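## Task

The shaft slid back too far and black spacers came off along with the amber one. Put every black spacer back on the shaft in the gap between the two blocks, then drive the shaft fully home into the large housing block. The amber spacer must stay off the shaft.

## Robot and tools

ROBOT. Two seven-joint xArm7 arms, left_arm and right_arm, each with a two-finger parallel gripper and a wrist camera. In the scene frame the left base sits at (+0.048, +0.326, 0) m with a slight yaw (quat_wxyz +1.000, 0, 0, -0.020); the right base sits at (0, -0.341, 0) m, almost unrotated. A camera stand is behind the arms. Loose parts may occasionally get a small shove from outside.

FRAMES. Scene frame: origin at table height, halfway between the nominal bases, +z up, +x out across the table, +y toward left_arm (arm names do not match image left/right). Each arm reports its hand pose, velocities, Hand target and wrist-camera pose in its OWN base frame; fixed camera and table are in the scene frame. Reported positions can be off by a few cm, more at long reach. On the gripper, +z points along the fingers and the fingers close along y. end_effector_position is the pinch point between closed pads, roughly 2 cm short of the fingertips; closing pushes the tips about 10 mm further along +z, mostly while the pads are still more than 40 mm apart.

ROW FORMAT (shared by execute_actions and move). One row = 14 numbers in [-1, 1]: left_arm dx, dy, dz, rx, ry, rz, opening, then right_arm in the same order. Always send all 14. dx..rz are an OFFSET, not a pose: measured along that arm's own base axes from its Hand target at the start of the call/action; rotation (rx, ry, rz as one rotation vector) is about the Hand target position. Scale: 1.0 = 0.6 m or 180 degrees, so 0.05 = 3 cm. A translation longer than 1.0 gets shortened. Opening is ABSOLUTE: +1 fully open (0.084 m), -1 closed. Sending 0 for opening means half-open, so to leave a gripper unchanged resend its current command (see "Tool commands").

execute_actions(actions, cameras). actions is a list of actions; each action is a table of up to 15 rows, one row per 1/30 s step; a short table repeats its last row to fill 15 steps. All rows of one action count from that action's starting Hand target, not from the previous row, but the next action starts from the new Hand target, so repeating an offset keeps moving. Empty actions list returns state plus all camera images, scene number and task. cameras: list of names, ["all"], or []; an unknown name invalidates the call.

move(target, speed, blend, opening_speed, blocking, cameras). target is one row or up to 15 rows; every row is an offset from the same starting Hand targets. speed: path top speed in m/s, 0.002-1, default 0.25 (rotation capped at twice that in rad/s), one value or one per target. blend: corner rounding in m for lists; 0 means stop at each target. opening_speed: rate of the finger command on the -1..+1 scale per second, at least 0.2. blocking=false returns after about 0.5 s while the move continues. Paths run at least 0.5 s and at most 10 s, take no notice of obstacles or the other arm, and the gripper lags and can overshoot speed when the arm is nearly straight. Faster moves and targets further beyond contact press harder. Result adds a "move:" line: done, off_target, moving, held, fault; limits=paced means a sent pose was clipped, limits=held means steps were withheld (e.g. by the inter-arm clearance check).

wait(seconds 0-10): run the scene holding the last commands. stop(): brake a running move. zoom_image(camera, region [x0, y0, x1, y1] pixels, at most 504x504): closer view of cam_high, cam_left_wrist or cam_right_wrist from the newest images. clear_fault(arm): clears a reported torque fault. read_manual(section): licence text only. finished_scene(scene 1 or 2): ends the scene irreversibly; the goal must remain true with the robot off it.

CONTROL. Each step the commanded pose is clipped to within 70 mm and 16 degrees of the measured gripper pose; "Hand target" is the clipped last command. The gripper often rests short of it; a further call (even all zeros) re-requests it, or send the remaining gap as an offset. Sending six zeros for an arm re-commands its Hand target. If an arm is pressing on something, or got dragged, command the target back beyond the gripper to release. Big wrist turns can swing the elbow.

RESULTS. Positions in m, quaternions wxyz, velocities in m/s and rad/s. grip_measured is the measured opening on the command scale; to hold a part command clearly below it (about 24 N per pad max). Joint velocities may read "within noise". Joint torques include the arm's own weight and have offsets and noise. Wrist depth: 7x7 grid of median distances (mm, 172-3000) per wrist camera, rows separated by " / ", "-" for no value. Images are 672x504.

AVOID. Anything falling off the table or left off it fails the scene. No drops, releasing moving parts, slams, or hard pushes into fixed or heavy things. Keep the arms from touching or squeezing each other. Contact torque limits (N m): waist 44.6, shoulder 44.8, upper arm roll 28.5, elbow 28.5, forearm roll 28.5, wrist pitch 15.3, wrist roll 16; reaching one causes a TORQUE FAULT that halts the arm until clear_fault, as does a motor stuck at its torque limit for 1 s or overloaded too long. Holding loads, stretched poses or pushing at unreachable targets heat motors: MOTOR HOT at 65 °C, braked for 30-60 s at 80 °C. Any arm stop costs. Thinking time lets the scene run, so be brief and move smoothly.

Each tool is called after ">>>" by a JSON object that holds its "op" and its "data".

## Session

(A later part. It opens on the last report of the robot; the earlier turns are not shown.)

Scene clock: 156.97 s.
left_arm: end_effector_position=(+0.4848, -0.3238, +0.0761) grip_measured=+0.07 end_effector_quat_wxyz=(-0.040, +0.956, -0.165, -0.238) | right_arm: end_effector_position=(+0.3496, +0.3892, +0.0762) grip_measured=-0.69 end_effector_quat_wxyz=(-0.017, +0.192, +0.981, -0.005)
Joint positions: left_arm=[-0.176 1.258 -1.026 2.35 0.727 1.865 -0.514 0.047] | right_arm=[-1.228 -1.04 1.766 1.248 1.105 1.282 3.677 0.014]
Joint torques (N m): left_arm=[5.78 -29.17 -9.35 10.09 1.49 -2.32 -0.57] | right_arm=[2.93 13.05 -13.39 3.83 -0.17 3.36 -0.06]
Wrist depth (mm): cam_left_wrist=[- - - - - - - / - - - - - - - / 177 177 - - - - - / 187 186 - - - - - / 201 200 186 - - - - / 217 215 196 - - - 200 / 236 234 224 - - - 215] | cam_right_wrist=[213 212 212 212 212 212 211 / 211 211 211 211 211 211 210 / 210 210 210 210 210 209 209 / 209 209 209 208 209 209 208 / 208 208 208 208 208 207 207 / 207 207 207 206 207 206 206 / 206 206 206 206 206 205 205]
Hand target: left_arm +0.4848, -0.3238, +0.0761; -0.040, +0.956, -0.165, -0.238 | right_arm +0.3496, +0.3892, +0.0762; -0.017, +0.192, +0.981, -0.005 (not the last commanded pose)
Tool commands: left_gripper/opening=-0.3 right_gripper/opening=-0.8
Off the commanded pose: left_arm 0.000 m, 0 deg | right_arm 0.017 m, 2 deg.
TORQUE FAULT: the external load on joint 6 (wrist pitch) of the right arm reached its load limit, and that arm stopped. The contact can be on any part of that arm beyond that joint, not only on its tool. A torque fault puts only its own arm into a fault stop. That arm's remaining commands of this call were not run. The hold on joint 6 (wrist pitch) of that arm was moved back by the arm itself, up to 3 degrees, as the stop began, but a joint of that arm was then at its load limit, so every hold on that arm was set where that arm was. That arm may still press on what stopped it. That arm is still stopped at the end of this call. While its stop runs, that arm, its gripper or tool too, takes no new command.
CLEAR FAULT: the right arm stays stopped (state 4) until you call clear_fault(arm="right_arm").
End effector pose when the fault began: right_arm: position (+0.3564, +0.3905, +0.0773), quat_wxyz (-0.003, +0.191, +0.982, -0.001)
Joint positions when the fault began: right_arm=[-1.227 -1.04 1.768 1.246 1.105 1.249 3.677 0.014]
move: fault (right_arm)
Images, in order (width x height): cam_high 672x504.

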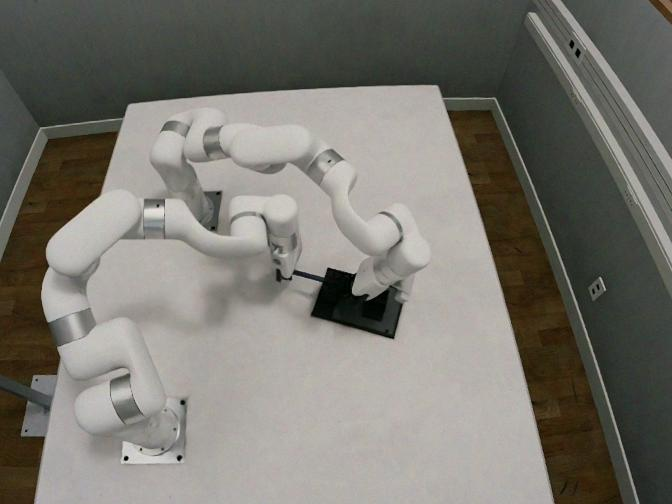

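>>> {"op": "clear_fault", "data": {"arm": "right_arm"}}

>>> {"op": "move", "data": {"target": [[0,0,0,0,0,0,-0.3,0.0,0,0,0,0,0,0],[0,0,0,0,0,0,-0.3,0.0,0,0.16,0,0,0,0]], "speed": 0.08, "cameras": ["cam_right_wrist"]}}

Scene clock: 157.17 s.
left_arm: end_effector_position=(+0.4848, -0.3238, +0.0761) grip_measured=+0.07 end_effector_quat_wxyz=(-0.040, +0.956, -0.165, -0.238) | right_arm: end_effector_position=(+0.3496, +0.3892, +0.0762) grip_measured=-0.69 end_effector_quat_wxyz=(-0.017, +0.192, +0.981, -0.005)
Joint positions: left_arm=[-0.176 1.258 -1.026 2.35 0.727 1.865 -0.514 0.047] | right_arm=[-1.228 -1.04 1.766 1.248 1.105 1.282 3.677 0.014]
Joint torques (N m): left_arm=[5.42 -29.87 -9.13 10.05 1.49 -2.64 -0.74] | right_arm=[2.91 13.29 -13.38 3.48 -0.16 3.72 0.08]
Wrist depth (mm): cam_left_wrist=[- - - - - - - / - - - - - - - / 177 177 - - - - - / 187 186 - - - - - / 200 199 185 - - - - / 216 215 196 - - - 200 / 236 234 224 - - - 215] | cam_right_wrist=[213 212 212 212 212 212 211 / 211 212 211 211 211 210 210 / 210 210 210 210 210 210 209 / 209 209 209 209 209 208 208 / 208 208 208 208 208 208 207 / 207 207 207 207 207 207 206 / 206 206 206 206 206 205 205]
Hand target: left_arm +0.4848, -0.3238, +0.0761; -0.040, +0.956, -0.165, -0.238 | right_arm +0.3496, +0.3892, +0.0762; -0.017, +0.192, +0.981, -0.005 (not the last commanded pose)
Tool commands: left_gripper/opening=-0.3 right_gripper/opening=-0.8
Off the commanded pose: left_arm 0.000 m, 0 deg | right_arm 0.017 m, 2 deg.
TORQUE FAULT, CONTINUED: the right arm's stop, for the torque fault of joint 6 (wrist pitch) that an earlier result reported, is over. The call counts as one of the actions that you can send in this scene. The hold on joint 6 (wrist pitch) of that arm was moved back by the arm itself, up to 3 degrees, as the stop began, but a joint of that arm was then at its load limit, so every hold on that arm was set where that arm was. That arm's target is now where it stood when the stop ended, not its last command. That arm's gripper keeps its grip as last carried out, and that arm accepts commands again: back off and push less far.
CLEAR FAULT: your call cleared the right arm's torque fault. If a joint's load stays at its limit, that arm stops again at once.

Scene clock: 159.23 s.
left_arm: end_effector_position=(+0.4848, -0.3238, +0.0761) grip_measured=+0.07 end_effector_quat_wxyz=(-0.040, +0.956, -0.165, -0.238) | right_arm: end_effector_position=(+0.3496, +0.3892, +0.1721) grip_measured=-0.01 end_effector_quat_wxyz=(-0.017, +0.192, +0.981, -0.005)
Joint positions: left_arm=[-0.176 1.258 -1.026 2.35 0.727 1.865 -0.514 0.047] | right_arm=[-1.189 -0.937 1.607 1.336 0.96 1.44 3.739 0.044]
Joint torques (N m): left_arm=[6 -29.36 -9.24 10.3 1.41 -2.26 -0.75] | right_arm=[5.92 17.58 -19.13 12.22 -1.9 0.27 1.58]
Wrist depth (mm): cam_left_wrist=[- - - - - - - / - - - - - - - / 177 177 - - - - - / 187 186 - - - - - / 201 200 186 - - - - / 217 215 196 - - - 200 / 236 234 224 - - - 215] | cam_right_wrist=[309 309 310 308 308 308 308 / 308 307 307 307 307 307 306 / 306 306 305 306 305 305 305 / 306 304 305 303 304 303 303 / 304 303 302 302 302 302 302 / 302 301 301 302 300 301 301 / 300 300 299 300 300 299 298]
Hand target: left_arm +0.4848, -0.3238, +0.0761; -0.040, +0.956, -0.165, -0.238 | right_arm +0.3496, +0.3892, +0.1722; -0.017, +0.192, +0.981, -0.005
Off the commanded pose: left_arm 0.000 m, 0 deg | right_arm 0.000 m, 0 deg.
move: done
camera_calibration:
cam_right_wrist: T_world_to_cam=[[0.362682, 0.931911, -0.00183432, -0.462395], [0.931484, -0.362574, -0.0296277, -0.112592], [-0.0282755, 0.0090368, -0.999559, 0.311307], [0, 0, 0, 1]] pos_world=[0.281382, 0.387275, 0.306986]
Images, in order (width x height): cam_right_wrist 672x504.

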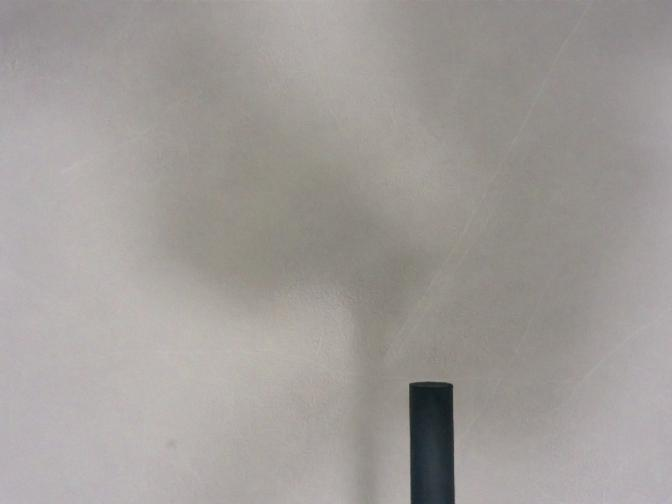

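>>> {"op": "move", "data": {"target": [[0,0,0,0,0,0,-0.3,-0.03,0,0.06,0.14,-0.06,-0.46,-1],[0,0,0,0,0,0,-0.3,0.065,0.026,0.0,0.298,-0.127,-0.94,-1],[0,0,0,0,0,0,-0.3,0.065,0.026,-0.065,0.298,-0.127,-0.94,-1]], "speed": 0.3, "cameras": ["cam_right_wrist"]}}

Scene clock: 168.97 s.
left_arm: end_effector_position=(+0.4848, -0.3238, +0.0761) grip_measured=+0.07 end_effector_quat_wxyz=(-0.040, +0.956, -0.165, -0.238) | right_arm: end_effector_position=(+0.3888, +0.4045, +0.1331) grip_measured=-1.00 end_effector_quat_wxyz=(-0.083, +0.941, +0.020, +0.327)
Joint positions: left_arm=[-0.176 1.258 -1.026 2.35 0.727 1.865 -0.514 0.047] | right_arm=[-0.836 -1.381 1.612 0.934 1.588 0.749 6.281 0]
Joint torques (N m): left_arm=[5.49 -29.8 -9.17 10.97 0.95 -1.36 -0.76] | right_arm=[5.83 15.64 -18.52 -0.4 -1.73 -4.76 1.4]
Wrist depth (mm): cam_left_wrist=[- - - - - - - / - - - - - - - / 177 177 - - - - - / 187 186 - - - - - / 201 200 186 - - - - / 216 215 196 - - - 200 / 235 234 224 - - - 215] | cam_right_wrist=[536 517 503 490 474 233 203 / 472 462 448 437 417 238 225 / 421 410 401 391 384 375 235 / 387 376 368 361 354 330 228 / 358 350 342 335 327 320 216 / 330 323 317 308 301 214 203 / 303 298 292 288 274 267 190]
Hand target: left_arm +0.4848, -0.3238, +0.0761; -0.040, +0.956, -0.165, -0.238 | right_arm +0.3886, +0.4048, +0.1332; +0.003, +0.939, -0.090, +0.333
Off the commanded pose: left_arm 0.000 m, 0 deg | right_arm 0.000 m, 27 deg; orientation clipped.
joint sent to its limit (right arm) — joint 7 (wrist roll), upper limit. The joint targets are off in orientation, not in position.
move: off_target (right_arm); limits=paced
camera_calibration:
cam_right_wrist: T_world_to_cam=[[0.094075, -0.987967, -0.122763, 0.406115], [-0.78585, 0.00201379, -0.618414, 0.453797], [0.61122, 0.154651, -0.776204, -0.0640059], [0, 0, 0, 1]] pos_world=[0.357532, 0.410213, 0.280808]
Images, in order (width x height): cam_right_wrist 672x504.

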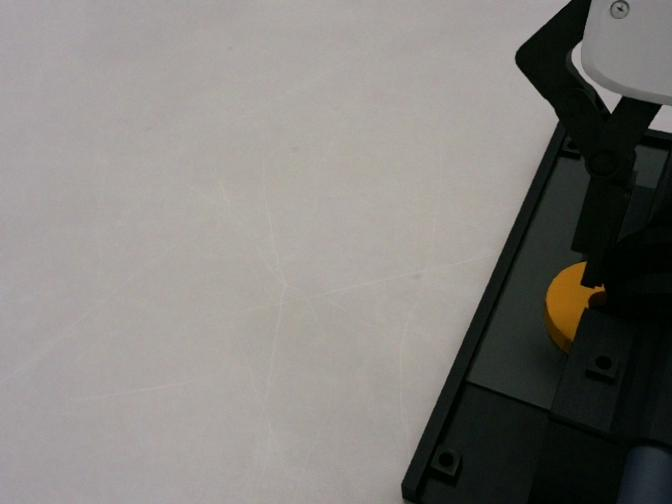

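>>> {"op": "execute_actions", "data": {"actions": []}}

Scene clock: 169.73 s.
left_arm: end_effector_position=(+0.4848, -0.3238, +0.0761) grip_measured=+0.07 end_effector_quat_wxyz=(-0.040, +0.956, -0.165, -0.238) | right_arm: end_effector_position=(+0.3888, +0.4045, +0.1331) grip_measured=-1.00 end_effector_quat_wxyz=(-0.083, +0.941, +0.020, +0.327)
Joint positions: left_arm=[-0.176 1.258 -1.026 2.35 0.727 1.865 -0.514 0.047] | right_arm=[-0.836 -1.381 1.612 0.934 1.588 0.749 6.281 0]
Joint velocities: within noise
Joint torques (N m): left_arm=[5.89 -29.87 -9.08 11.13 0.8 -1.53 -0.69] | right_arm=[5.9 15.32 -18.59 -0.38 -1.92 -4.72 1.43]
Wrist depth (mm): cam_left_wrist=[- - - - - - - / - - - - - - - / 177 177 - - - - - / 187 186 - - - - - / 200 199 186 - - - - / 217 215 196 - - - 200 / 235 234 224 - - - 215] | cam_right_wrist=[533 515 503 489 474 233 203 / 471 462 447 437 418 238 225 / 421 411 402 391 383 376 235 / 386 376 369 360 354 331 228 / 357 349 343 335 327 320 216 / 329 322 317 309 301 213 203 / 303 299 292 288 274 267 190]
Hand target: left_arm +0.4848, -0.3238, +0.0761; -0.040, +0.956, -0.165, -0.238 | right_arm +0.3886, +0.4048, +0.1332; +0.003, +0.939, -0.090, +0.333
Tool commands: left_gripper/opening=-0.3 right_gripper/opening=-1.0
Off the commanded pose: left_arm 0.000 m, 0 deg | right_arm 0.000 m, 27 deg; orientation clipped.
camera_calibration:
cam_left_wrist: T_world_to_cam=[[-0.335279, -0.941794, -0.0247428, -0.10591], [-0.841748, 0.287661, 0.456849, 0.539952], [-0.42314, 0.173999, -0.8892, 0.465598], [0, 0, 0, 1]] pos_world=[0.616008, -0.336082, 0.164713]
cam_right_wrist: T_world_to_cam=[[0.094075, -0.987967, -0.122763, 0.406115], [-0.78585, 0.00201379, -0.618414, 0.453797], [0.61122, 0.154651, -0.776204, -0.0640059], [0, 0, 0, 1]] pos_world=[0.357532, 0.410213, 0.280808]

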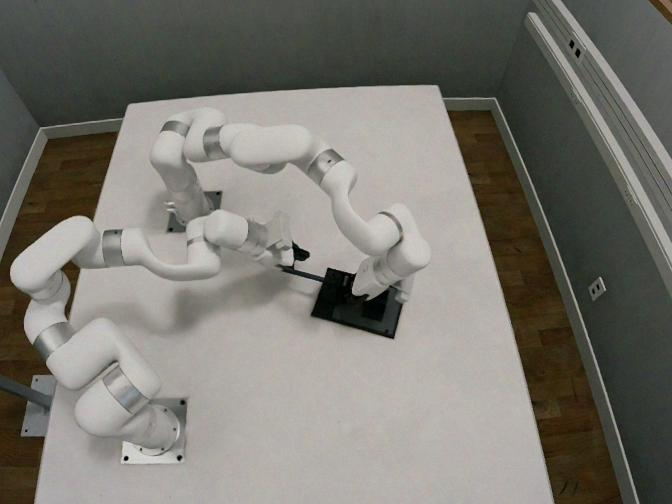

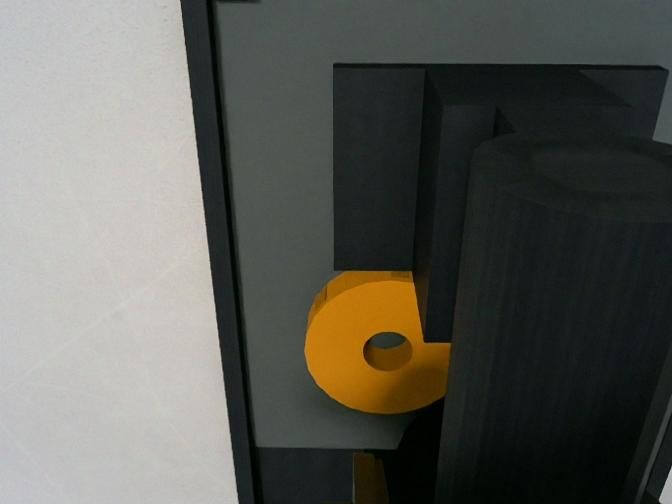

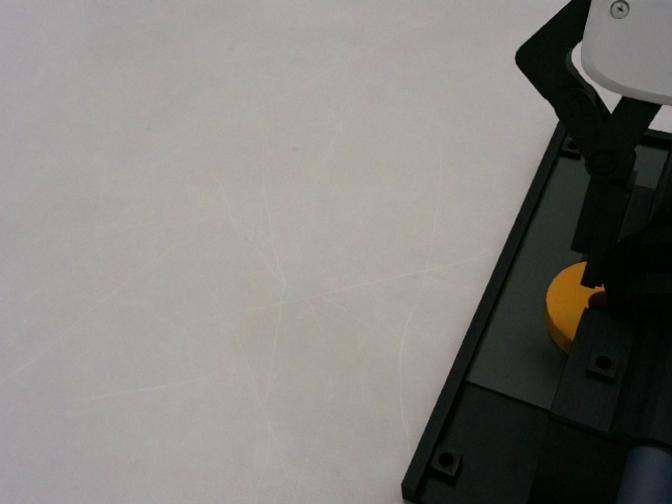

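>>> {"op": "move", "data": {"target": [[0,0,0,0,0,0,-0.3,0,0,0.1,-0.4166,0.044,0.52,-1],[0,0,0,0,0,0,-0.3,0,0,0.1,0.4166,-0.044,-0.52,-1],[0,0,0,0,0,0,-0.3,0,0,0.1,0,0,0,-1]], "speed": 0.6, "blend": [0.02,0.02,0], "cameras": ["cam_right_wrist"]}}

Scene clock: 175.80 s.
left_arm: end_effector_position=(+0.4848, -0.3238, +0.0761) grip_measured=+0.07 end_effector_quat_wxyz=(-0.040, +0.956, -0.165, -0.238) | right_arm: end_effector_position=(+0.3886, +0.4048, +0.1932) grip_measured=-1.00 end_effector_quat_wxyz=(+0.003, +0.939, -0.090, +0.333)
Joint positions: left_arm=[-0.176 1.258 -1.026 2.35 0.727 1.865 -0.514 0.047] | right_arm=[-0.977 -0.465 1.85 1.007 -0.284 0.541 1.395 0]
Joint torques (N m): left_arm=[5.62 -29.58 -9.14 11.3 0.32 -0.99 -0.77] | right_arm=[-5.85 13 -7.36 16.41 -1.76 0.11 -1.23]
Wrist depth (mm): cam_left_wrist=[- - - - - - - / - - - - - - - / 177 177 - - - - - / 187 186 - - - - - / 201 200 186 - - - - / 217 215 196 - - - 200 / 236 234 224 - - - 215] | cam_right_wrist=[602 598 591 594 249 240 233 / 542 539 533 534 256 250 243 / 480 476 477 475 287 259 252 / 443 440 439 436 303 307 276 / 410 408 406 405 384 288 379 / 381 380 379 368 362 269 355 / 350 349 348 346 333 258 329]
Hand target: left_arm +0.4848, -0.3238, +0.0761; -0.040, +0.956, -0.165, -0.238 | right_arm +0.3886, +0.4048, +0.1932; +0.003, +0.939, -0.090, +0.333
Off the commanded pose: left_arm 0.000 m, 0 deg | right_arm 0.000 m, 0 deg.
move: done
camera_calibration:
cam_right_wrist: T_world_to_cam=[[-0.16865, -0.98508, -0.0342854, 0.49774], [-0.765638, 0.152829, -0.624854, 0.423114], [0.62077, -0.0791314, -0.779989, 0.0744072], [0, 0, 0, 1]] pos_world=[0.361707, 0.431538, 0.339487]
Images, in order (width x height): cam_right_wrist 672x504.

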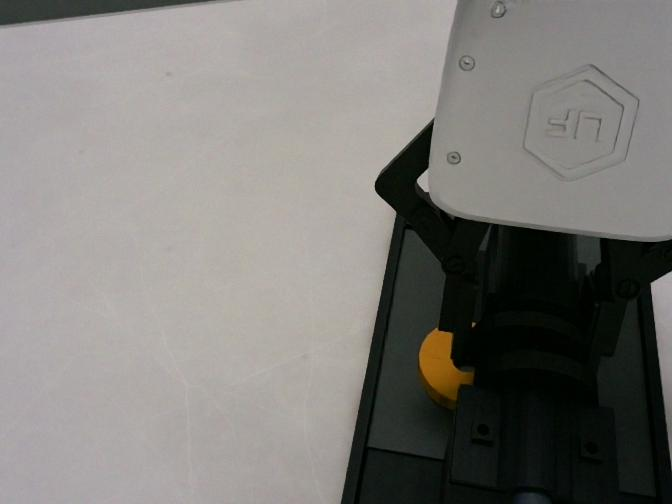

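>>> {"op": "move", "data": {"target": [0,0,0,0,0,0,-0.3,0.01,-0.05,-0.05,0,0,-0.08,-1], "speed": 0.3, "cameras": ["cam_right_wrist"]}}

>>> {"op": "zoom_image", "data": {"camera": "cam_right_wrist", "region": [220, 200, 520, 430]}}

Scene clock: 176.93 s.
left_arm: end_effector_position=(+0.4848, -0.3238, +0.0761) grip_measured=+0.07 end_effector_quat_wxyz=(-0.040, +0.956, -0.165, -0.238) | right_arm: end_effector_position=(+0.3946, +0.3748, +0.1632) grip_measured=-1.00 end_effector_quat_wxyz=(+0.044, +0.920, -0.207, +0.330)
Joint positions: left_arm=[-0.176 1.258 -1.026 2.35 0.727 1.865 -0.514 0.047] | right_arm=[-1.046 -0.581 1.899 1.035 -0.181 0.644 1.543 0]
Joint torques (N m): left_arm=[5.65 -30.28 -9.06 11.53 0.08 -0.78 -0.66] | right_arm=[-5.97 4.17 -9.43 15.42 2.76 0.39 1.57]
Wrist depth (mm): cam_left_wrist=[- - - - - - - / - - - - - - - / 177 177 - - - - - / 187 186 - - - - - / 201 200 186 - - - - / 217 216 196 - - - 200 / 236 234 224 - - - 215] | cam_right_wrist=[550 - 217 216 216 512 528 / 495 494 226 225 226 253 477 / 438 425 252 234 235 260 424 / 405 403 391 265 270 384 392 / 376 373 370 263 256 356 364 / 349 339 336 245 241 324 338 / 320 319 309 229 226 304 312]
Hand target: left_arm +0.4848, -0.3238, +0.0761; -0.040, +0.956, -0.165, -0.238 | right_arm +0.3946, +0.3748, +0.1632; +0.044, +0.920, -0.207, +0.330
Off the commanded pose: left_arm 0.000 m, 0 deg | right_arm 0.000 m, 0 deg.
move: done
camera_calibration:
cam_right_wrist: T_world_to_cam=[[-0.40823, -0.912235, -0.0343007, 0.535406], [-0.70361, 0.338364, -0.624854, 0.319561], [0.58162, -0.23095, -0.779988, 0.117236], [0, 0, 0, 1]] pos_world=[0.375228, 0.407364, 0.309487]
Images, in order (width x height): cam_right_wrist 672x504.

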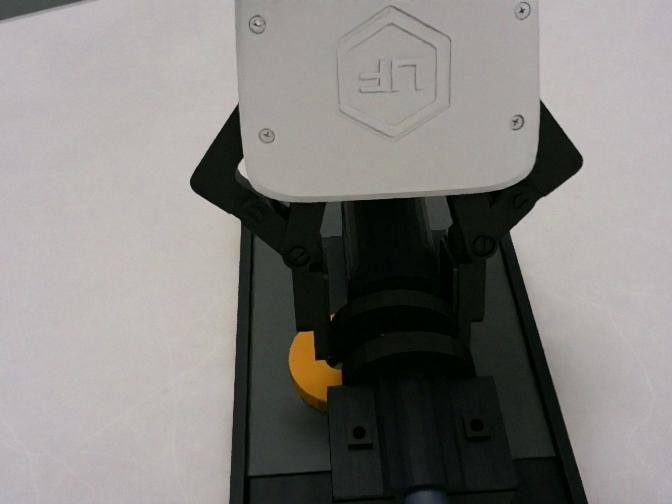

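Scaled by 1.680 from the camera's 672x504 image, which has a finer 960x720 frame.

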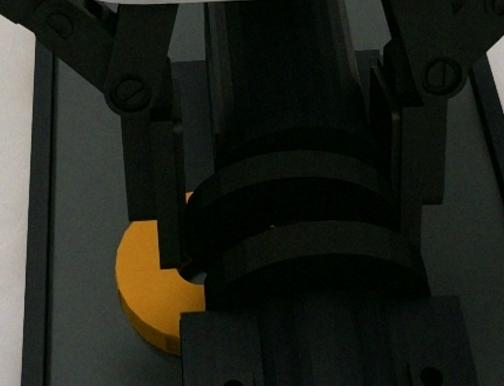

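>>> {"op": "zoom_image", "data": {"camera": "cam_right_wrist", "region": [310, 260, 500, 400]}}

>>> {"op": "move", "data": {"target": [0,0,0,0,0,0,-0.3,0.062,-0.025,0.0,0,0,0,-1], "speed": 0.2, "cameras": ["cam_right_wrist"]}}

>>> {"op": "zoom_image", "data": {"camera": "cam_right_wrist", "region": [280, 260, 540, 460]}}

Scaled by 2.653 from the camera's 672x504 image, which has a finer 960x720 frame.

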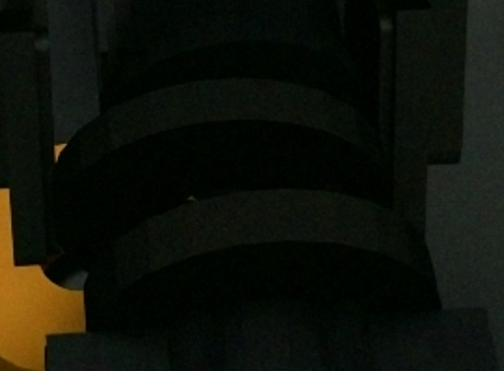

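Scene clock: 178.07 s.
left_arm: end_effector_position=(+0.4848, -0.3238, +0.0761) grip_measured=+0.07 end_effector_quat_wxyz=(-0.040, +0.956, -0.165, -0.238) | right_arm: end_effector_position=(+0.4317, +0.3598, +0.1632) grip_measured=-1.00 end_effector_quat_wxyz=(+0.044, +0.920, -0.207, +0.330)
Joint positions: left_arm=[-0.176 1.258 -1.026 2.35 0.727 1.865 -0.514 0.047] | right_arm=[-1.172 -0.592 1.94 1.064 -0.167 0.595 1.472 0]
Joint torques (N m): left_arm=[5.17 -30.26 -9.22 11.71 0.07 -0.94 -0.64] | right_arm=[-5.74 5.23 -9.51 15.45 2.92 -3.66 -1.45]
Wrist depth (mm): cam_left_wrist=[- - - - - - - / - - - - - - - / 177 177 - - - - - / 187 186 - - - - - / 201 199 186 - - - - / 217 215 196 - - - 200 / 235 234 224 - - - 215] | cam_right_wrist=[533 - 183 181 182 187 528 / 481 - 191 190 191 195 478 / 439 - 198 197 199 201 424 / 404 - 210 205 206 209 390 / 373 372 235 244 255 235 363 / 348 339 330 237 237 324 339 / 319 319 309 247 216 304 312]
Hand target: left_arm +0.4848, -0.3238, +0.0761; -0.040, +0.956, -0.165, -0.238 | right_arm +0.4318, +0.3598, +0.1632; +0.044, +0.920, -0.207, +0.330
Off the commanded pose: left_arm 0.000 m, 0 deg | right_arm 0.000 m, 0 deg.
move: done
camera_calibration:
cam_right_wrist: T_world_to_cam=[[-0.40823, -0.912235, -0.0343007, 0.536909], [-0.70361, 0.338364, -0.624854, 0.350811], [0.58162, -0.23095, -0.779988, 0.0921357], [0, 0, 0, 1]] pos_world=[0.412428, 0.392364, 0.309487]
Images, in order (width x height): cam_right_wrist 672x504.

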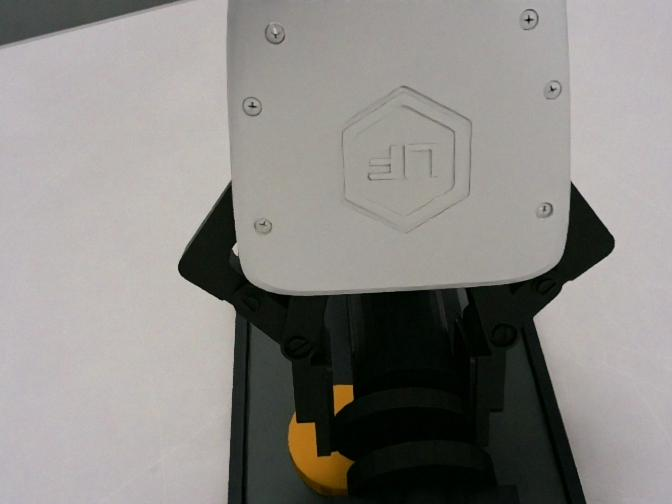

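Scaled by 1.938 from the camera's 672x504 image, which has a finer 960x720 frame.

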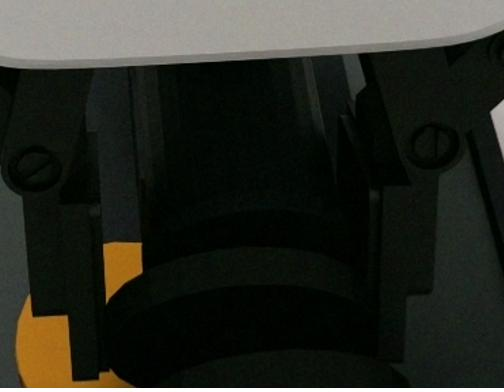

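>>> {"op": "move", "data": {"target": [[0,0,0,0,0,0,-0.3,-0.05,0.0,0.1,0,0,0,-1],[0,0,0,0,0,0,-0.3,0.02,-0.26,0.1,0.035,-0.139,0.5,-1],[0,0,0,0,0,0,-0.3,0.061,-0.272,-0.158,0.035,-0.139,0.5,-1]], "speed": 0.3, "blend": 0.02, "cameras": ["cam_right_wrist"]}}

>>> {"op": "zoom_image", "data": {"camera": "cam_right_wrist", "region": [180, 130, 500, 370]}}

Scene clock: 182.83 s.
left_arm: end_effector_position=(+0.4848, -0.3238, +0.0761) grip_measured=+0.07 end_effector_quat_wxyz=(-0.040, +0.956, -0.165, -0.238) | right_arm: end_effector_position=(+0.4684, +0.1966, +0.0684) grip_measured=-1.00 end_effector_quat_wxyz=(-0.287, +0.712, +0.478, +0.426)
Joint positions: left_arm=[-0.176 1.258 -1.026 2.35 0.727 1.865 -0.514 0.047] | right_arm=[-0.745 0.934 0.642 0.99 -1.725 -0.583 0.248 0]
Joint torques (N m): left_arm=[5.47 -30.29 -9.14 12.07 -0.14 -0.5 -0.74] | right_arm=[-5.9 -10.29 12.27 1.83 3.2 -0.9 -1.31]
Wrist depth (mm): cam_left_wrist=[- - - - - - - / - - - - - - - / 177 177 - - - - - / 187 186 - - - - - / 200 199 185 - - - - / 217 215 196 - - - 200 / 235 234 224 - - - 215] | cam_right_wrist=[1736 1007 1010 - - 180 174 / 625 691 634 - 187 176 594 / 488 491 531 244 200 185 505 / 237 238 224 225 214 230 231 / 339 - 224 241 226 251 254 / 294 283 237 262 275 256 256 / 251 251 245 243 243 244 244]
Hand target: left_arm +0.4848, -0.3238, +0.0761; -0.040, +0.956, -0.165, -0.238 | right_arm +0.4684, +0.1966, +0.0684; -0.287, +0.712, +0.478, +0.426
Off the commanded pose: left_arm 0.000 m, 0 deg | right_arm 0.000 m, 0 deg.
move: done
camera_calibration:
cam_right_wrist: T_world_to_cam=[[0.923232, -0.383751, 0.0194266, -0.331527], [-0.166315, -0.444676, -0.880115, 0.292307], [0.346384, 0.80932, -0.474362, -0.15605], [0, 0, 0, 1]] pos_world=[0.408745, 0.129053, 0.18968]
Images, in order (width x height): cam_right_wrist 672x504.

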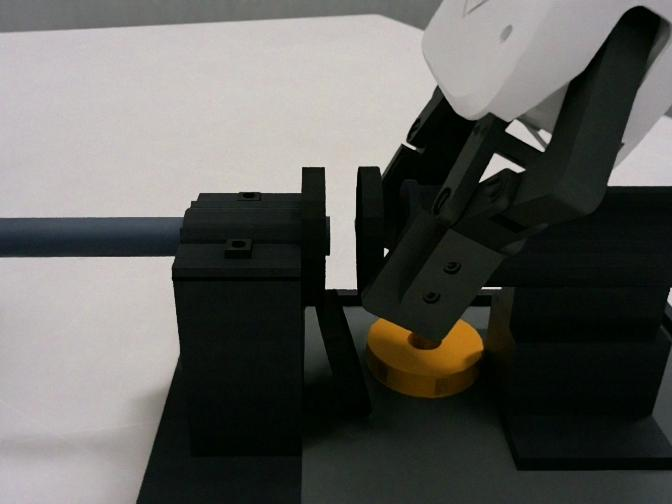

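Scaled by 1.575 from the camera's 672x504 image, which has a finer 960x720 frame.

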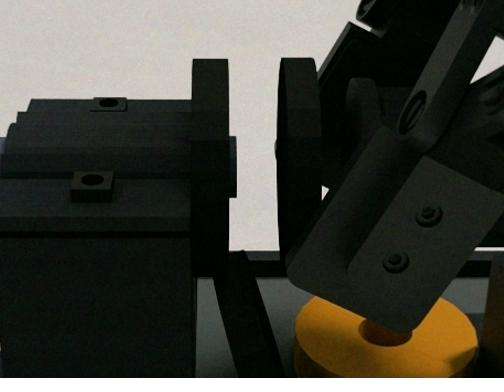

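>>> {"op": "move", "data": {"target": [[0,0,0,0,0,0,-0.3,-0.04,0.0,0.22,0,0,0,-1],[0,0,0,0,0,0,-0.3,-0.139,0.257,0.25,-0.035,0.139,-0.5,-1],[0,0,0,0,0,0,-0.3,-0.139,0.257,0.158,-0.035,0.139,-0.5,-1]], "speed": 0.3, "blend": 0.02, "cameras": ["cam_right_wrist"]}}

>>> {"op": "zoom_image", "data": {"camera": "cam_right_wrist", "region": [240, 260, 430, 400]}}

Scene clock: 187.67 s.
left_arm: end_effector_position=(+0.4848, -0.3238, +0.0761) grip_measured=+0.07 end_effector_quat_wxyz=(-0.040, +0.956, -0.165, -0.238) | right_arm: end_effector_position=(+0.3850, +0.3508, +0.1632) grip_measured=-1.00 end_effector_quat_wxyz=(+0.044, +0.920, -0.207, +0.330)
Joint positions: left_arm=[-0.176 1.258 -1.026 2.35 0.727 1.865 -0.514 0.047] | right_arm=[-0.934 -0.55 1.792 0.935 -0.205 0.61 1.55 0]
Joint torques (N m): left_arm=[5.69 -30.5 -8.98 12.1 -0.46 -0.21 -0.54] | right_arm=[-5.85 2.49 -8.72 15.32 2.82 -3.55 -1.22]
Wrist depth (mm): cam_left_wrist=[- - - - - - - / - - - - - - - / 177 177 - - - - - / 187 186 - - - - - / 200 199 185 - - - - / 217 215 196 - - - 200 / 235 234 224 - - - 215] | cam_right_wrist=[551 216 215 215 220 531 527 / 496 227 224 226 230 467 477 / 439 255 233 234 257 426 423 / 405 393 261 280 384 395 392 / 375 372 282 254 350 365 363 / 348 341 330 240 326 340 339 / 319 318 230 226 308 307 312]
Hand target: left_arm +0.4848, -0.3238, +0.0761; -0.040, +0.956, -0.165, -0.238 | right_arm +0.3850, +0.3508, +0.1632; +0.044, +0.920, -0.207, +0.330
Off the commanded pose: left_arm 0.000 m, 0 deg | right_arm 0.000 m, 0 deg.
move: done
camera_calibration:
cam_right_wrist: T_world_to_cam=[[-0.408381, -0.912164, -0.0343856, 0.509648], [-0.703576, 0.338547, -0.624794, 0.320825], [0.581555, -0.230961, -0.780032, 0.117319], [0, 0, 0, 1]] pos_world=[0.365628, 0.383364, 0.309486]
Images, in order (width x height): cam_right_wrist 672x504.

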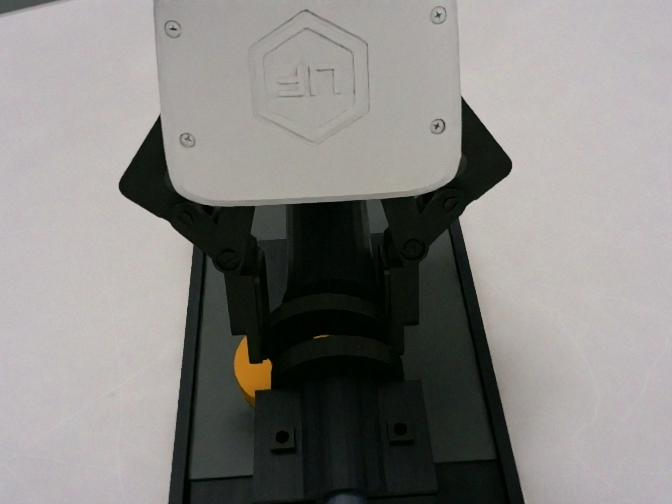

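Scaled by 2.653 from the camera's 672x504 image, which has a finer 960x720 frame.

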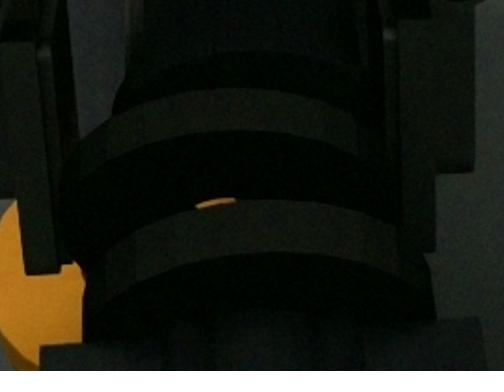

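>>> {"op": "move", "data": {"target": [-0.0016,-0.0044,0,0,0,0,-0.3,0,0,0,0,0,0,-1], "speed": 0.03, "cameras": ["cam_right_wrist","cam_left_wrist"]}}

>>> {"op": "zoom_image", "data": {"camera": "cam_right_wrist", "region": [240, 260, 430, 400]}}

Scene clock: 188.60 s.
left_arm: end_effector_position=(+0.4838, -0.3265, +0.0761) grip_measured=+0.07 end_effector_quat_wxyz=(-0.040, +0.956, -0.165, -0.238) | right_arm: end_effector_position=(+0.3850, +0.3508, +0.1632) grip_measured=-1.00 end_effector_quat_wxyz=(+0.044, +0.920, -0.207, +0.330)
Joint positions: left_arm=[-0.183 1.26 -1.026 2.358 0.727 1.866 -0.516 0.047] | right_arm=[-0.934 -0.55 1.792 0.935 -0.205 0.61 1.55 0]
Joint torques (N m): left_arm=[-6.57 -29.1 -8.79 17.38 -2.26 1.12 -0.78] | right_arm=[-5.86 2.37 -8.94 15.14 2.67 -3.18 -1.27]
Wrist depth (mm): cam_left_wrist=[- - - - - - - / - - - - - - - / 177 177 - - - - - / 187 186 - - - - - / 200 200 182 - - - 185 / 216 215 203 - - - 196 / 235 234 - - - - 213] | cam_right_wrist=[552 217 215 216 220 530 528 / 481 - 225 226 227 466 476 / 440 255 233 234 253 427 424 / 404 391 264 279 377 393 392 / 374 372 271 253 350 365 364 / 348 340 331 239 327 340 339 / 320 318 230 226 301 307 311]
Hand target: left_arm +0.4838, -0.3265, +0.0761; -0.040, +0.956, -0.165, -0.238 | right_arm +0.3850, +0.3508, +0.1632; +0.044, +0.920, -0.207, +0.330
Off the commanded pose: left_arm 0.000 m, 0 deg | right_arm 0.000 m, 0 deg.
move: done
camera_calibration:
cam_left_wrist: T_world_to_cam=[[-0.335279, -0.941794, -0.0247428, -0.108694], [-0.841748, 0.287661, 0.456849, 0.539858], [-0.42314, 0.173999, -0.8892, 0.465627], [0, 0, 0, 1]] pos_world=[0.615008, -0.338682, 0.164713]
cam_right_wrist: T_world_to_cam=[[-0.408254, -0.912225, -0.0342693, 0.509589], [-0.70365, 0.338381, -0.6248, 0.320919], [0.581554, -0.230963, -0.780032, 0.11732], [0, 0, 0, 1]] pos_world=[0.365628, 0.383364, 0.309487]
Images, in order (width x height): cam_left_wrist 672x504, cam_right_wrist 672x504.

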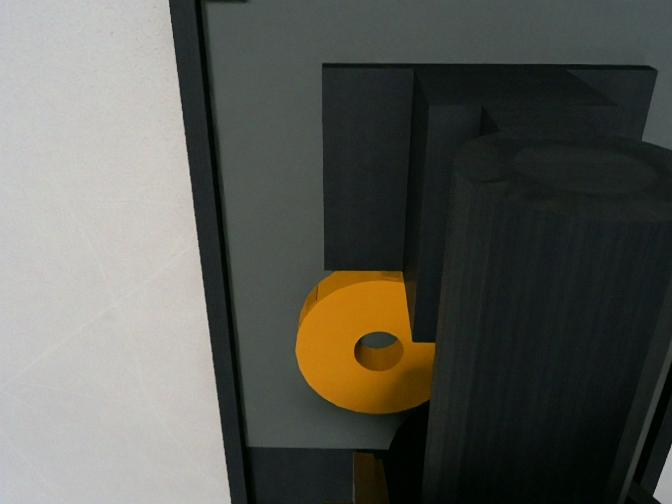

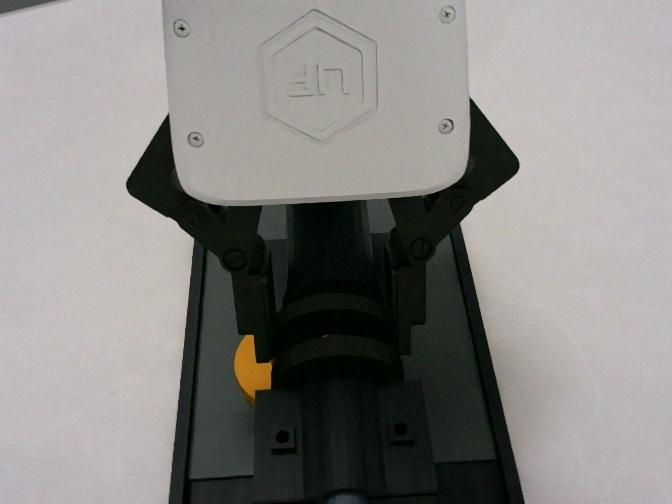

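Scaled by 2.653 from the camera's 672x504 image, which has a finer 960x720 frame.

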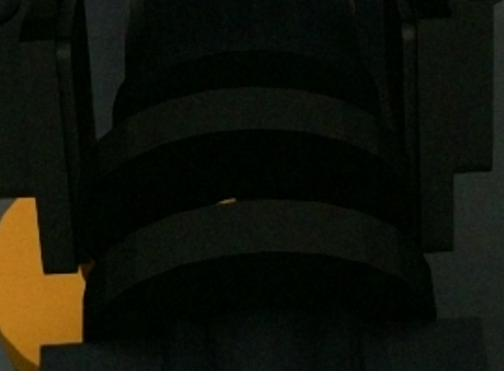

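>>> {"op": "move", "data": {"target": [[-0.0003,-0.0009,0,0,0,0,-0.3,0.099,-0.257,0.1,0.035,-0.139,0.5,-1],[-0.0003,-0.0009,0,0,0,0,-0.3,0.139,-0.257,-0.158,0.035,-0.139,0.5,-1]], "speed": 0.3, "blend": 0.02, "cameras": ["cam_right_wrist"]}}

>>> {"op": "zoom_image", "data": {"camera": "cam_right_wrist", "region": [280, 150, 440, 310]}}

Scene clock: 192.80 s.
left_arm: end_effector_position=(+0.4837, -0.3270, +0.0761) grip_measured=+0.07 end_effector_quat_wxyz=(-0.040, +0.956, -0.165, -0.238) | right_arm: end_effector_position=(+0.4684, +0.1966, +0.0684) grip_measured=-1.00 end_effector_quat_wxyz=(-0.286, +0.712, +0.478, +0.426)
Joint positions: left_arm=[-0.185 1.261 -1.025 2.36 0.727 1.867 -0.517 0.047] | right_arm=[-0.88 1.042 0.794 1.021 -1.922 -0.444 0.37 0]
Joint torques (N m): left_arm=[-6.36 -29.78 -8.91 17.25 -2.13 1.12 -0.72] | right_arm=[5.78 -9.94 10.98 7.15 -1.15 -4.56 1.97]
Wrist depth (mm): cam_left_wrist=[- - - - - - - / - - - - - - - / 177 177 - - - - - / 187 186 - - - - - / 201 199 182 - - - 185 / 217 215 196 - - - 196 / 236 234 - - - - 211] | cam_right_wrist=[992 1007 1007 - - 180 - / 625 690 632 - - 176 595 / 487 491 531 244 199 184 504 / 237 238 224 222 210 229 231 / 339 - 224 241 217 250 254 / 295 283 237 263 276 255 256 / 251 252 244 243 243 244 245]
Hand target: left_arm +0.4837, -0.3270, +0.0761; -0.040, +0.956, -0.165, -0.238 | right_arm +0.4684, +0.1966, +0.0684; -0.287, +0.712, +0.478, +0.426
Off the commanded pose: left_arm 0.000 m, 0 deg | right_arm 0.000 m, 0 deg.
move: done
camera_calibration:
cam_right_wrist: T_world_to_cam=[[0.923236, -0.383731, 0.0196671, -0.331485], [-0.166105, -0.444748, -0.880119, 0.292215], [0.346475, 0.80929, -0.474346, -0.156052], [0, 0, 0, 1]] pos_world=[0.408645, 0.129053, 0.189681]
Images, in order (width x height): cam_right_wrist 672x504.

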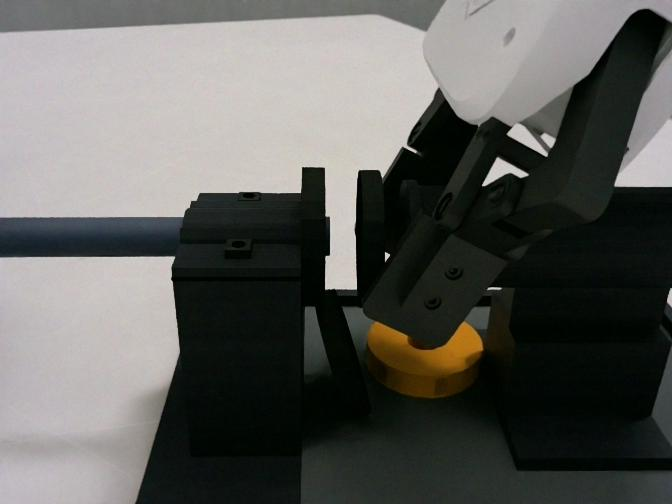

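Scaled by 3.150 from the camera's 672x504 image, which has a finer 960x720 frame.

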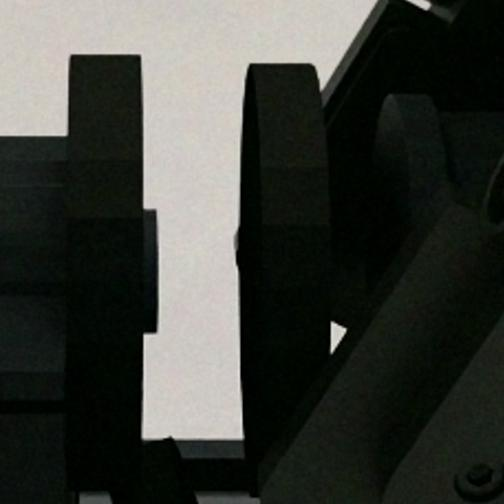

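>>> {"op": "move", "data": {"target": [[0,0,0.002,0,0,0,-0.3,-0.05,0.0,0.22,0,0,0,-1],[0,0,0.002,0,0,0,-0.3,-0.2012,0.3297,0.25,-0.348,-0.1475,0.4475,0]], "speed": 0.3, "blend": [0.02,0], "cameras": ["cam_right_wrist"]}}

Scene clock: 197.30 s.
left_arm: end_effector_position=(+0.4837, -0.3270, +0.0773) grip_measured=+0.07 end_effector_quat_wxyz=(-0.040, +0.956, -0.165, -0.238) | right_arm: end_effector_position=(+0.3565, +0.3742, +0.2166) grip_measured=-1.00 end_effector_quat_wxyz=(-0.031, +0.261, +0.963, +0.057)
Joint positions: left_arm=[-0.186 1.259 -1.026 2.362 0.726 1.869 -0.516 0.047] | right_arm=[0.502 0.72 0.51 2.047 -3.374 -1.319 1.466 0]
Joint torques (N m): left_arm=[-6.55 -37.72 -17.82 17.4 -1.26 1.18 1] | right_arm=[-5.71 -25.47 5.79 8.61 2.9 0.28 1.52]
Wrist depth (mm): cam_left_wrist=[- - - - - - - / - - - - - - - / 179 178 - - - - - / 188 187 - - - - - / 202 201 183 - - - 187 / 218 214 198 - - - 198 / 237 236 - - - - 212] | cam_right_wrist=[347 351 357 363 370 374 380 / 343 348 353 359 364 370 375 / 338 343 350 353 360 365 371 / 335 340 346 350 356 360 367 / 332 337 342 347 353 357 363 / 328 333 338 341 348 354 359 / 325 330 336 340 344 350 356]
Hand target: left_arm +0.4837, -0.3270, +0.0773; -0.040, +0.956, -0.165, -0.238 | right_arm +0.3565, +0.3742, +0.2166; -0.031, +0.261, +0.963, +0.057 (not the last commanded pose)
Tool commands: left_gripper/opening=-0.3 right_gripper/opening=-1.0
Off the commanded pose: left_arm 0.000 m, 0 deg | right_arm 0.022 m, 11 deg.
move: held (right_arm; a check stopped the path); path passed 1 of 2 targets; target 2's new opening was not sent; limits=held
pose unreachable (right arm): on one or more control steps of this call, first in action 0 (counted from 0), this arm could not follow its commanded pose, so it was not sent that pose on those steps. It may still have moved: this result reports where it is.
cause: moving toward the commanded pose would bring a part of the arm too close to another arm (a part of this arm just beyond joint 5 (forearm roll) and a part of the left arm just beyond its joint 4 (elbow), 16 mm apart when this arm was first held).
camera_calibration:
cam_right_wrist: T_world_to_cam=[[0.494161, 0.862566, 0.108558, -0.495689], [0.869109, -0.487085, -0.086008, -0.042166], [-0.0213107, 0.13685, -0.990362, 0.30378], [0, 0, 0, 1]] pos_world=[0.288071, 0.365454, 0.351036]
Images, in order (width x height): cam_right_wrist 672x504.

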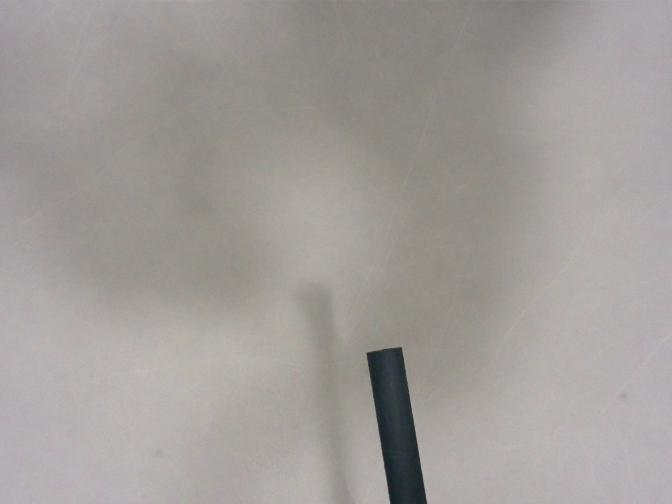

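>>> {"op": "move", "data": {"target": [[0,0,0,0,0,0,-0.3,-0.0147,0.0337,-0.1,-0.0395,-0.0122,0.046,0],[0,0,0,0,0,0,-0.3,-0.0147,0.0337,-0.2317,-0.0395,-0.0122,0.046,0]], "speed": 0.15, "cameras": ["cam_right_wrist"]}}

Scene clock: 198.03 s.
left_arm: end_effector_position=(+0.4837, -0.3270, +0.0773) grip_measured=+0.07 end_effector_quat_wxyz=(-0.040, +0.956, -0.165, -0.238) | right_arm: end_effector_position=(+0.3563, +0.3750, +0.2144) grip_measured=-0.01 end_effector_quat_wxyz=(-0.030, +0.259, +0.964, +0.055)
Joint positions: left_arm=[-0.186 1.259 -1.026 2.362 0.726 1.869 -0.516 0.047] | right_arm=[0.507 0.724 0.509 2.048 -3.379 -1.319 1.465 0.044]
Joint torques (N m): left_arm=[-6.6 -37.44 -17.21 17.23 -0.73 1.02 1.28] | right_arm=[-5.29 -26.17 5.89 8.82 3.12 -3.63 1.79]
Wrist depth (mm): cam_left_wrist=[- - - - - - - / - - - - - - - / 179 178 - - - - - / 188 187 - - - - - / 202 201 183 - - - 186 / 218 213 198 - - - 197 / 237 236 - - - - 211] | cam_right_wrist=[345 349 355 359 365 369 377 / 339 345 349 355 361 366 371 / 335 342 347 351 357 363 368 / 332 339 343 348 354 358 363 / 331 335 341 345 350 354 360 / 326 331 337 339 346 350 355 / 324 328 333 337 343 346 351]
Hand target: left_arm +0.4837, -0.3270, +0.0773; -0.040, +0.956, -0.165, -0.238 | right_arm +0.3562, +0.3749, +0.2145; -0.030, +0.259, +0.964, +0.055 (not the last commanded pose)
Off the commanded pose: left_arm 0.000 m, 0 deg | right_arm 0.138 m, 11 deg.
move: held (right_arm; a check stopped the path); path passed 0 of 2 targets; limits=held
pose unreachable (right arm): on one or more control steps of this call, first in action 0 (counted from 0), this arm could not follow its commanded pose, so it was not sent that pose on those steps. It may still have moved: this result reports where it is.
cause: moving toward the commanded pose would bring a part of the arm too close to another arm (a part of this arm just beyond joint 5 (forearm roll) and a part of the left arm just beyond its joint 4 (elbow), 13 mm apart when this arm was first held).
camera_calibration:
cam_right_wrist: T_world_to_cam=[[0.489626, 0.865503, 0.105693, -0.494837], [0.871704, -0.483112, -0.0820669, -0.0450048], [-0.0199678, 0.132315, -0.991007, 0.302852], [0, 0, 0, 1]] pos_world=[0.287563, 0.366469, 0.348736]
Images, in order (width x height): cam_right_wrist 672x504.

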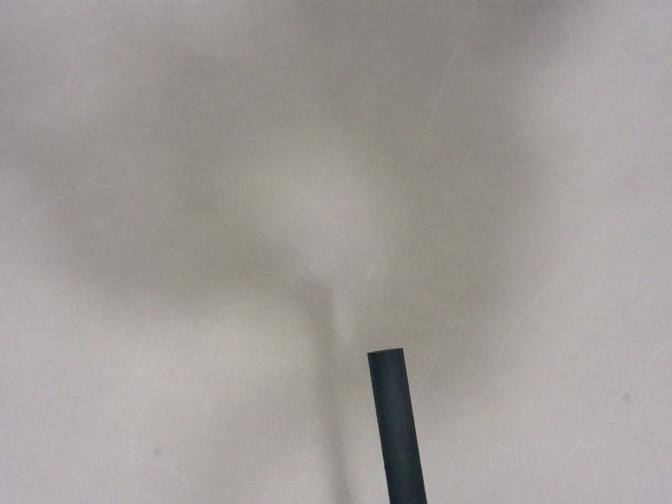

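>>> {"op": "move", "data": {"target": [0,0,0,0,0,0,-0.3,0.137,-0.297,0.03,0.3127,0.1368,-0.4,0], "speed": 0.3}}

Scene clock: 201.83 s.
left_arm: end_effector_position=(+0.4837, -0.3270, +0.0773) grip_measured=+0.07 end_effector_quat_wxyz=(-0.040, +0.956, -0.165, -0.238) | right_arm: end_effector_position=(+0.4384, +0.1967, +0.2325) grip_measured=-0.01 end_effector_quat_wxyz=(-0.287, +0.712, +0.479, +0.426)
Joint positions: left_arm=[-0.186 1.259 -1.026 2.362 0.726 1.869 -0.516 0.047] | right_arm=[-0.913 0.418 0.858 0.931 -1.908 -0.774 0.821 0.044]
Joint torques (N m): left_arm=[-6.63 -37.24 -16.42 17.11 0.05 0.94 0.95] | right_arm=[-5.92 -6.67 7.84 7.07 4.03 -0.23 -1.25]
Wrist depth (mm): cam_left_wrist=[- - - - - - - / - - - - - - - / 178 178 - - - - - / 188 187 - - - - - / 202 201 183 - - - 187 / 218 214 198 - - - 197 / 237 235 - - - - 212] | cam_right_wrist=[1785 1893 2002 2125 211 199 190 / 1847 1957 2062 1190 2317 2185 - / 912 915 918 930 930 934 255 / 747 751 759 754 761 - 248 / 634 638 638 641 680 296 246 / 550 552 552 556 314 273 239 / 467 470 471 474 472 260 248]
Hand target: left_arm +0.4837, -0.3270, +0.0773; -0.040, +0.956, -0.165, -0.238 | right_arm +0.4384, +0.1967, +0.2325; -0.287, +0.712, +0.479, +0.426
Off the commanded pose: left_arm 0.000 m, 0 deg | right_arm 0.000 m, 0 deg.
move: done

>>> {"op": "move", "data": {"target": [[0,0,0,0,0,0,-0.3,-0.24,0.3695,0.02,-0.035,0.139,-0.5,0],[0,0,0,0,0,0,-0.3,-0.2495,0.3695,-0.129,-0.035,0.139,-0.5,0]], "speed": 0.25, "cameras": ["cam_right_wrist"]}}

Scene clock: 206.77 s.
left_arm: end_effector_position=(+0.4837, -0.3270, +0.0773) grip_measured=+0.07 end_effector_quat_wxyz=(-0.040, +0.956, -0.165, -0.238) | right_arm: end_effector_position=(+0.2887, +0.4184, +0.1551) grip_measured=-0.01 end_effector_quat_wxyz=(+0.043, +0.920, -0.206, +0.330)
Joint positions: left_arm=[-0.186 1.259 -1.026 2.362 0.726 1.869 -0.516 0.047] | right_arm=[0.289 0.422 1.058 1.112 -1.112 1.295 2.325 0.044]
Joint torques (N m): left_arm=[-6.28 -36.78 -16.06 17.19 -0.28 0.9 0.89] | right_arm=[5.97 -7.03 4.94 15.98 -2.88 1.5 1.63]
Wrist depth (mm): cam_left_wrist=[- - - - - - - / - - - - - - - / 178 178 - - - - - / 188 188 - - - - - / 202 201 183 - - - 187 / 218 213 198 - - - 198 / 237 235 - - - - 212] | cam_right_wrist=[539 535 329 343 344 517 515 / 486 481 465 327 335 468 464 / 429 426 415 299 303 410 413 / 395 392 383 307 312 376 381 / 366 364 362 348 336 350 355 / 340 332 337 336 319 332 329 / 312 310 310 308 300 305 304]
Hand target: left_arm +0.4837, -0.3270, +0.0773; -0.040, +0.956, -0.165, -0.238 | right_arm +0.2887, +0.4184, +0.1551; +0.043, +0.920, -0.206, +0.330
Off the commanded pose: left_arm 0.000 m, 0 deg | right_arm 0.000 m, 0 deg.
move: done
camera_calibration:
cam_right_wrist: T_world_to_cam=[[-0.406294, -0.913033, -0.0360049, 0.531708], [-0.703964, 0.337895, -0.624709, 0.225593], [0.582546, -0.22847, -0.780027, 0.181288], [0, 0, 0, 1]] pos_world=[0.269231, 0.450659, 0.301483]
Images, in order (width x height): cam_right_wrist 672x504.

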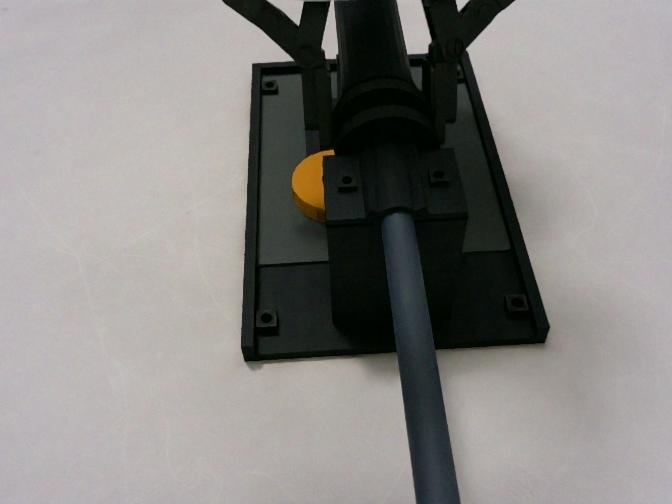

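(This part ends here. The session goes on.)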